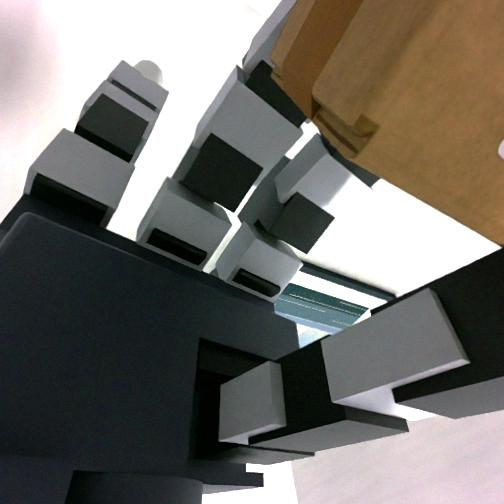

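{"fn": "move", "kwargs": {
  "joints": {"joint_2_rad": 0.272, "joint_4_rad": -1.46, "joint_6_rad": -0.04},
  "min_time_s": 1
}}

{"fn": "move", "kwargs": {
  "joints": {"hand_index_mcp": 0.05, "hand_middle_mcp": 0.05, "hand_thumb_mcp": 0.32},
  "cameras": ["wrist_camera"]
}}

Scene clock: 846.80 s.
move: done
base_odometry: x=-0.137 y=+0.542 heading=+1.607
base_tilt: forward=+0.2 right=+0.4
base_status: not commanded
joint_positions: joint_1_rad=+0.011 joint_2_rad=+0.258 joint_3_rad=+3.127 joint_4_rad=-1.438 joint_5_rad=-0.025 joint_6_rad=-0.075 joint_7_rad=+6.154 hand_index_mcp=-0.182 hand_index_abd=-0.005 hand_index_pip=+0.286 hand_index_dip=+0.380 hand_middle_mcp=-0.179 hand_middle_abd=-0.001 hand_middle_pip=+0.282 hand_middle_dip=+0.380 hand_ring_mcp=+0.729 hand_ring_abd=-0.003 hand_ring_pip=+0.574 hand_ring_dip=+0.698 hand_thumb_cmc=-0.566 hand_thumb_axl=+0.672 hand_thumb_mcp=+0.225 hand_thumb_ipl=+0.190 hand_current_limit=+0.600 hand_speed=-0.500
joint_status: all done
hand_state: blocked,goal,blocked,blocked,blocked,goal,blocked,blocked,blocked,goal,goal,goal,goal,goal,blocked,goal
index_mcp_current_ma: 376
index_abd_current_ma: -4
index_pip_current_ma: 138
index_dip_current_ma: 54
middle_mcp_current_ma: 388
middle_abd_current_ma: 0
middle_pip_current_ma: 126
middle_dip_current_ma: 53
ring_mcp_current_ma: -40
ring_abd_current_ma: -2
ring_pip_current_ma: -6
ring_dip_current_ma: -1
thumb_cmc_current_ma: 3
thumb_axl_current_ma: -8
thumb_mcp_current_ma: 440
thumb_ipl_current_ma: 49
hand_goal_index_mcp: -0.290
hand_goal_index_abd: 0.000
hand_goal_index_pip: 0.230
hand_goal_index_dip: 0.352
hand_goal_middle_mcp: -0.290
hand_goal_middle_abd: 0.000
hand_goal_middle_pip: 0.230
hand_goal_middle_dip: 0.352
hand_goal_ring_mcp: 0.750
hand_goal_ring_abd: 0.000
hand_goal_ring_pip: 0.580
hand_goal_ring_dip: 0.700
hand_goal_thumb_cmc: -0.570
hand_goal_thumb_axl: 0.678
hand_goal_thumb_mcp: 0.120
hand_goal_thumb_ipl: 0.170
motor_effort: joint_1_rad=+0(1) joint_2_rad=-21(22) joint_3_rad=+0(2) joint_4_rad=+15(16) joint_5_rad=+0(1) joint_6_rad=+8(8) joint_7_rad=+0(0)
hand_pose: x=+0.8174 y=+0.0386 z=+0.9105 quat_wxyz=(-0.482, +0.504, -0.588, +0.409) (m; base frame)
hand_target: x=+0.8210 y=+0.0387 z=+0.8965 quat_wxyz=(-0.476, +0.516, -0.578, +0.417) (m; base frame)
hand_status: not commanded
pictures: none

Scene clock: 847.57 s.
move: done
base_odometry: x=-0.137 y=+0.542 heading=+1.607
base_tilt: forward=+0.2 right=+0.4
base_status: not commanded
joint_positions: joint_1_rad=+0.011 joint_2_rad=+0.260 joint_3_rad=+3.127 joint_4_rad=-1.440 joint_5_rad=-0.025 joint_6_rad=-0.075 joint_7_rad=+6.154 hand_index_mcp=+0.040 hand_index_abd=-0.005 hand_index_pip=+0.233 hand_index_dip=+0.355 hand_middle_mcp=+0.036 hand_middle_abd=+0.000 hand_middle_pip=+0.224 hand_middle_dip=+0.348 hand_ring_mcp=+0.729 hand_ring_abd=-0.003 hand_ring_pip=+0.574 hand_ring_dip=+0.698 hand_thumb_cmc=-0.569 hand_thumb_axl=+0.676 hand_thumb_mcp=+0.316 hand_thumb_ipl=+0.172 hand_current_limit=+0.600 hand_speed=-0.500
joint_status: all done
hand_state: goal,goal,goal,goal,goal,goal,goal,goal,blocked,goal,goal,goal,goal,goal,goal,goal
index_mcp_current_ma: -13
index_abd_current_ma: -4
index_pip_current_ma: 2
index_dip_current_ma: 3
middle_mcp_current_ma: -22
middle_abd_current_ma: 0
middle_pip_current_ma: -6
middle_dip_current_ma: -4
ring_mcp_current_ma: -40
ring_abd_current_ma: -2
ring_pip_current_ma: -6
ring_dip_current_ma: -1
thumb_cmc_current_ma: 0
thumb_axl_current_ma: -2
thumb_mcp_current_ma: -5
thumb_ipl_current_ma: 2
hand_goal_index_mcp: 0.050
hand_goal_index_abd: 0.000
hand_goal_index_pip: 0.230
hand_goal_index_dip: 0.352
hand_goal_middle_mcp: 0.050
hand_goal_middle_abd: 0.000
hand_goal_middle_pip: 0.230
hand_goal_middle_dip: 0.352
hand_goal_ring_mcp: 0.750
hand_goal_ring_abd: 0.000
hand_goal_ring_pip: 0.580
hand_goal_ring_dip: 0.700
hand_goal_thumb_cmc: -0.570
hand_goal_thumb_axl: 0.678
hand_goal_thumb_mcp: 0.320
hand_goal_thumb_ipl: 0.170
motor_effort: joint_1_rad=+1(1) joint_2_rad=-25(27) joint_3_rad=+1(1) joint_4_rad=+17(19) joint_5_rad=+0(0) joint_6_rad=+10(10) joint_7_rad=-1(1)
hand_pose: x=+0.8175 y=+0.0386 z=+0.9081 quat_wxyz=(-0.481, +0.505, -0.589, +0.408) (m; base frame)
hand_target: x=+0.8210 y=+0.0387 z=+0.8965 quat_wxyz=(-0.476, +0.516, -0.578, +0.417) (m; base frame)
hand_status: not commanded
pictures: wrist_camera
Images, in order (width x height): wrist_camera 504x504.

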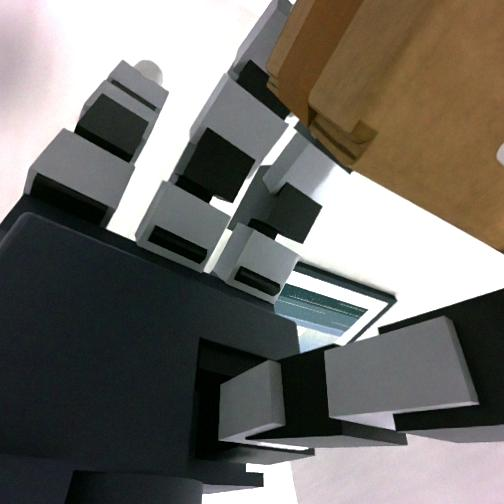

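Raise and back off.

{"fn": "move", "kwargs": {
  "joints": {"joint_2_rad": 0.28, "joint_4_rad": -1.03, "joint_6_rad": -0.5},
  "min_time_s": 3,
  "cameras": ["wrist_camera"]
}}

{"fn": "move", "kwargs": {
  "base": {"translate_m": -0.5},
  "speeds": {"translate_m": 0.3},
  "cameras": ["wrist_camera"]
}}

Scene clock: 854.77 s.
move: done
base_odometry: x=-0.137 y=+0.542 heading=+1.607
base_tilt: forward=+0.2 right=+0.4
base_status: not commanded
joint_positions: joint_1_rad=+0.011 joint_2_rad=+0.260 joint_3_rad=+3.127 joint_4_rad=-1.050 joint_5_rad=-0.025 joint_6_rad=-0.449 joint_7_rad=+6.154 hand_index_mcp=+0.040 hand_index_abd=-0.005 hand_index_pip=+0.233 hand_index_dip=+0.355 hand_middle_mcp=+0.038 hand_middle_abd=+0.000 hand_middle_pip=+0.226 hand_middle_dip=+0.349 hand_ring_mcp=+0.729 hand_ring_abd=-0.003 hand_ring_pip=+0.574 hand_ring_dip=+0.698 hand_thumb_cmc=-0.569 hand_thumb_axl=+0.676 hand_thumb_mcp=+0.316 hand_thumb_ipl=+0.172 hand_current_limit=+0.600 hand_speed=-0.500
joint_status: all done
hand_state: goal,goal,goal,goal,goal,goal,goal,goal,blocked,goal,goal,goal,goal,goal,goal,goal
index_mcp_current_ma: -13
index_abd_current_ma: -4
index_pip_current_ma: 2
index_dip_current_ma: 3
middle_mcp_current_ma: -17
middle_abd_current_ma: 0
middle_pip_current_ma: -3
middle_dip_current_ma: -2
ring_mcp_current_ma: -40
ring_abd_current_ma: -2
ring_pip_current_ma: -6
ring_dip_current_ma: -1
thumb_cmc_current_ma: 0
thumb_axl_current_ma: -2
thumb_mcp_current_ma: -5
thumb_ipl_current_ma: 2
hand_goal_index_mcp: 0.050
hand_goal_index_abd: 0.000
hand_goal_index_pip: 0.230
hand_goal_index_dip: 0.352
hand_goal_middle_mcp: 0.050
hand_goal_middle_abd: 0.000
hand_goal_middle_pip: 0.230
hand_goal_middle_dip: 0.352
hand_goal_ring_mcp: 0.750
hand_goal_ring_abd: 0.000
hand_goal_ring_pip: 0.580
hand_goal_ring_dip: 0.700
hand_goal_thumb_cmc: -0.570
hand_goal_thumb_axl: 0.678
hand_goal_thumb_mcp: 0.320
hand_goal_thumb_ipl: 0.170
motor_effort: joint_1_rad=+0(1) joint_2_rad=-25(27) joint_3_rad=+0(2) joint_4_rad=+17(20) joint_5_rad=+0(1) joint_6_rad=+10(11) joint_7_rad=-1(1)
hand_pose: x=+0.8115 y=+0.0406 z=+1.0341 quat_wxyz=(-0.488, +0.504, -0.582, +0.410) (m; base frame)
hand_target: x=+0.8114 y=+0.0446 z=+1.0167 quat_wxyz=(-0.469, +0.530, -0.580, +0.402) (m; base frame)
hand_status: not commanded
pictures: wrist_camera
Images, in order (width x height): wrist_camera 504x504.

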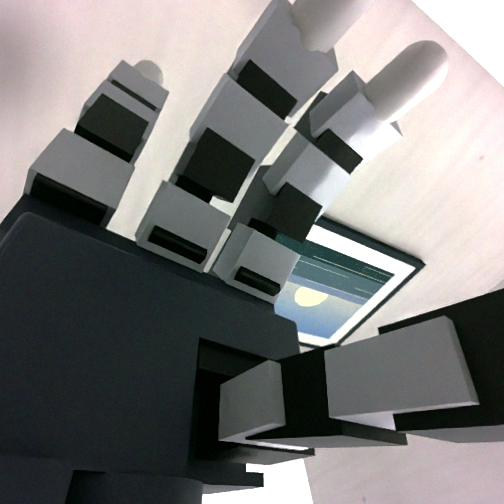

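Scene clock: 857.40 s.
move: done
base_odometry: x=-0.119 y=+0.042 heading=+1.607
base_tilt: forward=+0.2 right=+0.4
base_status: done
joint_positions: joint_1_rad=+0.009 joint_2_rad=+0.265 joint_3_rad=+3.128 joint_4_rad=-1.049 joint_5_rad=-0.025 joint_6_rad=-0.452 joint_7_rad=+6.154 hand_index_mcp=+0.041 hand_index_abd=-0.003 hand_index_pip=+0.233 hand_index_dip=+0.355 hand_middle_mcp=+0.040 hand_middle_abd=+0.000 hand_middle_pip=+0.227 hand_middle_dip=+0.349 hand_ring_mcp=+0.729 hand_ring_abd=-0.003 hand_ring_pip=+0.574 hand_ring_dip=+0.698 hand_thumb_cmc=-0.571 hand_thumb_axl=+0.676 hand_thumb_mcp=+0.317 hand_thumb_ipl=+0.172 hand_current_limit=+0.600 hand_speed=-0.500
joint_status: not commanded
hand_state: goal,goal,goal,goal,goal,goal,goal,goal,blocked,goal,goal,goal,goal,goal,goal,goal
index_mcp_current_ma: -13
index_abd_current_ma: -2
index_pip_current_ma: 2
index_dip_current_ma: 3
middle_mcp_current_ma: -14
middle_abd_current_ma: 0
middle_pip_current_ma: -3
middle_dip_current_ma: -2
ring_mcp_current_ma: -40
ring_abd_current_ma: -2
ring_pip_current_ma: -6
ring_dip_current_ma: -1
thumb_cmc_current_ma: 0
thumb_axl_current_ma: -2
thumb_mcp_current_ma: -4
thumb_ipl_current_ma: 2
hand_goal_index_mcp: 0.050
hand_goal_index_abd: 0.000
hand_goal_index_pip: 0.230
hand_goal_index_dip: 0.352
hand_goal_middle_mcp: 0.050
hand_goal_middle_abd: 0.000
hand_goal_middle_pip: 0.230
hand_goal_middle_dip: 0.352
hand_goal_ring_mcp: 0.750
hand_goal_ring_abd: 0.000
hand_goal_ring_pip: 0.580
hand_goal_ring_dip: 0.700
hand_goal_thumb_cmc: -0.570
hand_goal_thumb_axl: 0.678
hand_goal_thumb_mcp: 0.320
hand_goal_thumb_ipl: 0.170
motor_effort: joint_1_rad=+0(3) joint_2_rad=-25(28) joint_3_rad=+0(2) joint_4_rad=+17(19) joint_5_rad=-1(1) joint_6_rad=+9(10) joint_7_rad=-1(1)
hand_pose: x=+0.8127 y=+0.0419 z=+1.0304 quat_wxyz=(-0.486, +0.506, -0.583, +0.408) (m; base frame)
hand_target: x=+0.8114 y=+0.0446 z=+1.0167 quat_wxyz=(-0.469, +0.530, -0.580, +0.402) (m; base frame)
hand_status: not commanded
pictures: wrist_camera
Images, in order (width x height): wrist_camera 504x504.

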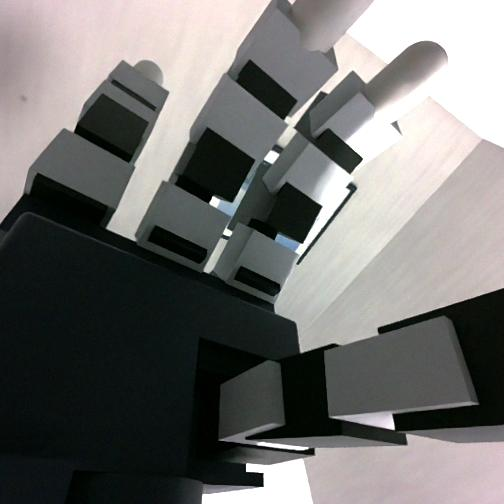

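{"fn": "move", "kwargs": {
  "base": {"translate_m": -0.568, "strafe_m": -0.299},
  "joints": {"joint_1_rad": -0.1, "joint_2_rad": -1.2, "joint_3_rad": 3.142, "joint_4_rad": -2.03, "joint_5_rad": -0.05, "joint_6_rad": -0.35, "joint_7_rad": 2.39, "hand_index_mcp": 1, "hand_middle_mcp": 1, "hand_ring_mcp": 1, "hand_index_abd": -0.62, "hand_middle_abd": -0.62, "hand_ring_abd": -0.62, "hand_index_pip": 0.58, "hand_middle_pip": 0.58, "hand_index_dip": 0.7, "hand_middle_dip": 0.7, "hand_thumb_cmc": 0.71, "hand_thumb_mcp": 0.9, "hand_thumb_ipl": 0.9},
  "min_time_s": 4,
  "cameras": ["wrist_camera"]
}}

{"fn": "move", "kwargs": {
  "base": {"rotate_rad": -1.571},
  "speeds": {"rotate_rad": 0.9},
  "cameras": ["base_camera", "wrist_camera"]
}}

Scene clock: 873.33 s.
move: done
base_odometry: x=+0.200 y=-0.515 heading=+1.607
base_tilt: forward=+0.2 right=+0.4
base_status: done
joint_positions: joint_1_rad=-0.083 joint_2_rad=-1.186 joint_3_rad=+3.128 joint_4_rad=-2.002 joint_5_rad=-0.025 joint_6_rad=-0.399 joint_7_rad=+8.600 hand_index_mcp=+1.000 hand_index_abd=-0.616 hand_index_pip=+0.579 hand_index_dip=+0.697 hand_middle_mcp=+1.000 hand_middle_abd=-0.616 hand_middle_pip=+0.579 hand_middle_dip=+0.697 hand_ring_mcp=+1.000 hand_ring_abd=-0.617 hand_ring_pip=+0.579 hand_ring_dip=+0.698 hand_thumb_cmc=+0.710 hand_thumb_axl=+0.678 hand_thumb_mcp=+0.896 hand_thumb_ipl=+0.898 hand_current_limit=+0.600 hand_speed=-0.500
joint_status: all done
hand_state: goal,goal,goal,goal,goal,goal,goal,goal,goal,goal,goal,goal,goal,goal,goal,goal
index_mcp_current_ma: 0
index_abd_current_ma: 3
index_pip_current_ma: 0
index_dip_current_ma: -2
middle_mcp_current_ma: 0
middle_abd_current_ma: 3
middle_pip_current_ma: 0
middle_dip_current_ma: -2
ring_mcp_current_ma: 0
ring_abd_current_ma: 2
ring_pip_current_ma: 0
ring_dip_current_ma: -1
thumb_cmc_current_ma: 0
thumb_axl_current_ma: 0
thumb_mcp_current_ma: -5
thumb_ipl_current_ma: -3
hand_goal_index_mcp: 1.000
hand_goal_index_abd: -0.620
hand_goal_index_pip: 0.580
hand_goal_index_dip: 0.700
hand_goal_middle_mcp: 1.000
hand_goal_middle_abd: -0.620
hand_goal_middle_pip: 0.580
hand_goal_middle_dip: 0.700
hand_goal_ring_mcp: 1.000
hand_goal_ring_abd: -0.620
hand_goal_ring_pip: 0.580
hand_goal_ring_dip: 0.700
hand_goal_thumb_cmc: 0.710
hand_goal_thumb_axl: 0.678
hand_goal_thumb_mcp: 0.900
hand_goal_thumb_ipl: 0.900
motor_effort: joint_1_rad=+0(2) joint_2_rad=+14(30) joint_3_rad=+2(3) joint_4_rad=+14(19) joint_5_rad=+0(1) joint_6_rad=+9(11) joint_7_rad=-1(3)
hand_pose: x=+0.2332 y=-0.0583 z=+1.1982 quat_wxyz=(+0.257, +0.521, +0.234, +0.780) (m; base frame)
hand_target: x=+0.2288 y=-0.0598 z=+1.2016 quat_wxyz=(+0.270, +0.501, +0.241, +0.786) (m; base frame)
hand_status: not commanded
pictures: wrist_camera
Images, in order (width x height): wrist_camera 504x504.

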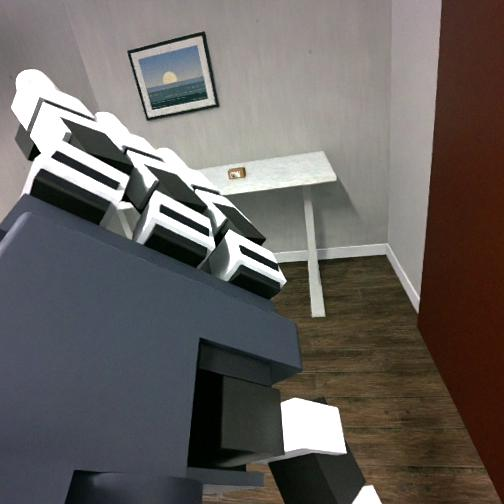

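Scene clock: 875.93 s.
move: done
base_odometry: x=+0.200 y=-0.515 heading=+0.037
base_tilt: forward=+0.2 right=+0.4
base_status: done
joint_positions: joint_1_rad=-0.087 joint_2_rad=-1.186 joint_3_rad=+3.128 joint_4_rad=-2.003 joint_5_rad=-0.025 joint_6_rad=-0.397 joint_7_rad=+8.602 hand_index_mcp=+1.000 hand_index_abd=-0.616 hand_index_pip=+0.579 hand_index_dip=+0.697 hand_middle_mcp=+1.000 hand_middle_abd=-0.616 hand_middle_pip=+0.579 hand_middle_dip=+0.697 hand_ring_mcp=+1.000 hand_ring_abd=-0.617 hand_ring_pip=+0.579 hand_ring_dip=+0.698 hand_thumb_cmc=+0.711 hand_thumb_axl=+0.678 hand_thumb_mcp=+0.896 hand_thumb_ipl=+0.898 hand_current_limit=+0.600 hand_speed=-0.500
joint_status: not commanded
hand_state: goal,goal,goal,goal,goal,goal,goal,goal,goal,goal,goal,goal,goal,goal,goal,goal
index_mcp_current_ma: 0
index_abd_current_ma: 3
index_pip_current_ma: 0
index_dip_current_ma: -2
middle_mcp_current_ma: 0
middle_abd_current_ma: 3
middle_pip_current_ma: 0
middle_dip_current_ma: -2
ring_mcp_current_ma: 0
ring_abd_current_ma: 2
ring_pip_current_ma: 0
ring_dip_current_ma: -1
thumb_cmc_current_ma: 0
thumb_axl_current_ma: 0
thumb_mcp_current_ma: -5
thumb_ipl_current_ma: -3
hand_goal_index_mcp: 1.000
hand_goal_index_abd: -0.620
hand_goal_index_pip: 0.580
hand_goal_index_dip: 0.700
hand_goal_middle_mcp: 1.000
hand_goal_middle_abd: -0.620
hand_goal_middle_pip: 0.580
hand_goal_middle_dip: 0.700
hand_goal_ring_mcp: 1.000
hand_goal_ring_abd: -0.620
hand_goal_ring_pip: 0.580
hand_goal_ring_dip: 0.700
hand_goal_thumb_cmc: 0.710
hand_goal_thumb_axl: 0.678
hand_goal_thumb_mcp: 0.900
hand_goal_thumb_ipl: 0.900
motor_effort: joint_1_rad=+0(1) joint_2_rad=+14(15) joint_3_rad=+1(3) joint_4_rad=+14(15) joint_5_rad=+0(1) joint_6_rad=+10(10) joint_7_rad=-1(1)
hand_pose: x=+0.2335 y=-0.0579 z=+1.1981 quat_wxyz=(+0.256, +0.520, +0.235, +0.780) (m; base frame)
hand_target: x=+0.2288 y=-0.0598 z=+1.2016 quat_wxyz=(+0.270, +0.501, +0.241, +0.786) (m; base frame)
hand_status: not commanded
pictures: base_camera, wrist_camera
Images, in order (width x height): base_camera 644x364, wrist_camera 504x504.

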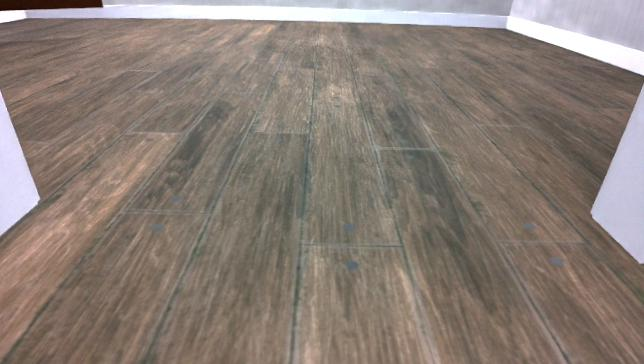

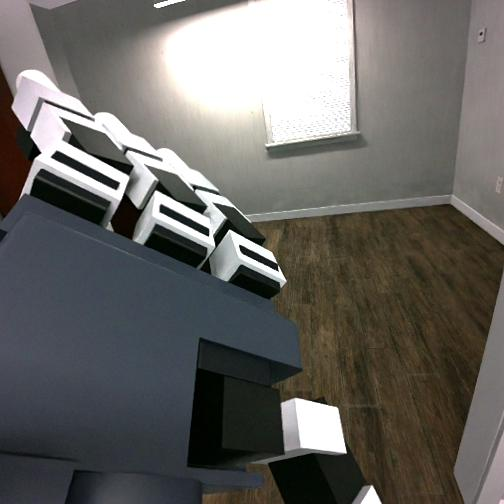

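{"fn": "move", "kwargs": {
  "base": {"translate_m": 1.9, "strafe_m": -0.025},
  "speeds": {"translate_m": 0.5}
}}

{"fn": "move", "kwargs": {
  "base": {"rotate_rad": 1.56},
  "speeds": {"rotate_rad": 0.9},
  "cameras": ["base_camera", "wrist_camera"]
}}

Scene clock: 886.53 s.
move: done
base_odometry: x=+2.100 y=-0.470 heading=+0.036
base_tilt: forward=+0.1 right=+0.4
base_status: done
joint_positions: joint_1_rad=-0.087 joint_2_rad=-1.188 joint_3_rad=+3.128 joint_4_rad=-2.007 joint_5_rad=-0.025 joint_6_rad=-0.395 joint_7_rad=+8.602 hand_index_mcp=+1.000 hand_index_abd=-0.616 hand_index_pip=+0.579 hand_index_dip=+0.697 hand_middle_mcp=+1.000 hand_middle_abd=-0.616 hand_middle_pip=+0.579 hand_middle_dip=+0.697 hand_ring_mcp=+1.000 hand_ring_abd=-0.617 hand_ring_pip=+0.579 hand_ring_dip=+0.698 hand_thumb_cmc=+0.711 hand_thumb_axl=+0.678 hand_thumb_mcp=+0.896 hand_thumb_ipl=+0.898 hand_current_limit=+0.600 hand_speed=-0.500
joint_status: not commanded
hand_state: goal,goal,goal,goal,goal,goal,goal,goal,goal,goal,goal,goal,goal,goal,goal,goal
index_mcp_current_ma: 0
index_abd_current_ma: 3
index_pip_current_ma: 0
index_dip_current_ma: -2
middle_mcp_current_ma: 0
middle_abd_current_ma: 3
middle_pip_current_ma: 0
middle_dip_current_ma: -2
ring_mcp_current_ma: 0
ring_abd_current_ma: 2
ring_pip_current_ma: 0
ring_dip_current_ma: -1
thumb_cmc_current_ma: 0
thumb_axl_current_ma: 0
thumb_mcp_current_ma: -5
thumb_ipl_current_ma: -3
hand_goal_index_mcp: 1.000
hand_goal_index_abd: -0.620
hand_goal_index_pip: 0.580
hand_goal_index_dip: 0.700
hand_goal_middle_mcp: 1.000
hand_goal_middle_abd: -0.620
hand_goal_middle_pip: 0.580
hand_goal_middle_dip: 0.700
hand_goal_ring_mcp: 1.000
hand_goal_ring_abd: -0.620
hand_goal_ring_pip: 0.580
hand_goal_ring_dip: 0.700
hand_goal_thumb_cmc: 0.710
hand_goal_thumb_axl: 0.678
hand_goal_thumb_mcp: 0.900
hand_goal_thumb_ipl: 0.900
motor_effort: joint_1_rad=+0(1) joint_2_rad=+14(17) joint_3_rad=+1(2) joint_4_rad=+14(16) joint_5_rad=+0(1) joint_6_rad=+9(10) joint_7_rad=-1(1)
hand_pose: x=+0.2333 y=-0.0579 z=+1.1969 quat_wxyz=(+0.257, +0.520, +0.235, +0.780) (m; base frame)
hand_target: x=+0.2288 y=-0.0598 z=+1.2016 quat_wxyz=(+0.270, +0.501, +0.241, +0.786) (m; base frame)
hand_status: not commanded
pictures: none

Scene clock: 889.13 s.
move: done
base_odometry: x=+2.100 y=-0.470 heading=+1.596
base_tilt: forward=+0.2 right=+0.4
base_status: done
joint_positions: joint_1_rad=-0.088 joint_2_rad=-1.188 joint_3_rad=+3.128 joint_4_rad=-2.007 joint_5_rad=-0.025 joint_6_rad=-0.395 joint_7_rad=+8.602 hand_index_mcp=+1.000 hand_index_abd=-0.616 hand_index_pip=+0.579 hand_index_dip=+0.697 hand_middle_mcp=+1.000 hand_middle_abd=-0.616 hand_middle_pip=+0.579 hand_middle_dip=+0.697 hand_ring_mcp=+1.000 hand_ring_abd=-0.617 hand_ring_pip=+0.579 hand_ring_dip=+0.698 hand_thumb_cmc=+0.711 hand_thumb_axl=+0.678 hand_thumb_mcp=+0.896 hand_thumb_ipl=+0.898 hand_current_limit=+0.600 hand_speed=-0.500
joint_status: not commanded
hand_state: goal,goal,goal,goal,goal,goal,goal,goal,goal,goal,goal,goal,goal,goal,goal,goal
index_mcp_current_ma: 0
index_abd_current_ma: 3
index_pip_current_ma: 0
index_dip_current_ma: -2
middle_mcp_current_ma: 0
middle_abd_current_ma: 3
middle_pip_current_ma: 0
middle_dip_current_ma: -2
ring_mcp_current_ma: 0
ring_abd_current_ma: 2
ring_pip_current_ma: 0
ring_dip_current_ma: -1
thumb_cmc_current_ma: 0
thumb_axl_current_ma: 0
thumb_mcp_current_ma: -5
thumb_ipl_current_ma: -3
hand_goal_index_mcp: 1.000
hand_goal_index_abd: -0.620
hand_goal_index_pip: 0.580
hand_goal_index_dip: 0.700
hand_goal_middle_mcp: 1.000
hand_goal_middle_abd: -0.620
hand_goal_middle_pip: 0.580
hand_goal_middle_dip: 0.700
hand_goal_ring_mcp: 1.000
hand_goal_ring_abd: -0.620
hand_goal_ring_pip: 0.580
hand_goal_ring_dip: 0.700
hand_goal_thumb_cmc: 0.710
hand_goal_thumb_axl: 0.678
hand_goal_thumb_mcp: 0.900
hand_goal_thumb_ipl: 0.900
motor_effort: joint_1_rad=-1(1) joint_2_rad=+15(15) joint_3_rad=+1(2) joint_4_rad=+14(16) joint_5_rad=+0(1) joint_6_rad=+10(10) joint_7_rad=-1(1)
hand_pose: x=+0.2334 y=-0.0578 z=+1.1969 quat_wxyz=(+0.256, +0.520, +0.235, +0.780) (m; base frame)
hand_target: x=+0.2288 y=-0.0598 z=+1.2016 quat_wxyz=(+0.270, +0.501, +0.241, +0.786) (m; base frame)
hand_status: not commanded
pictures: base_camera, wrist_camera
Images, in order (width x height): base_camera 644x364, wrist_camera 504x504.

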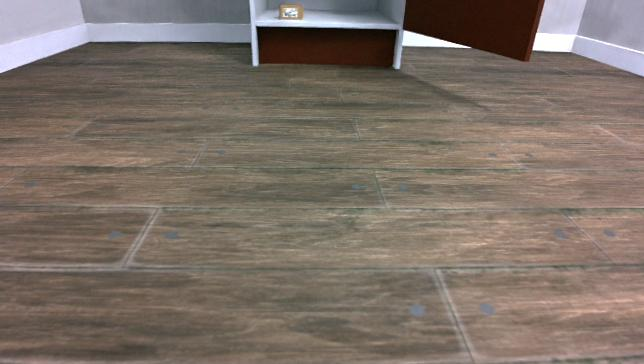

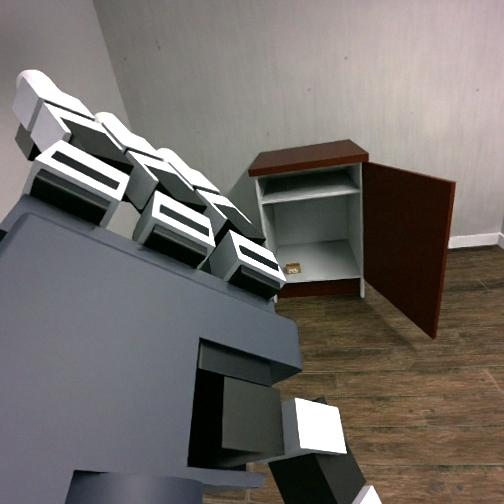

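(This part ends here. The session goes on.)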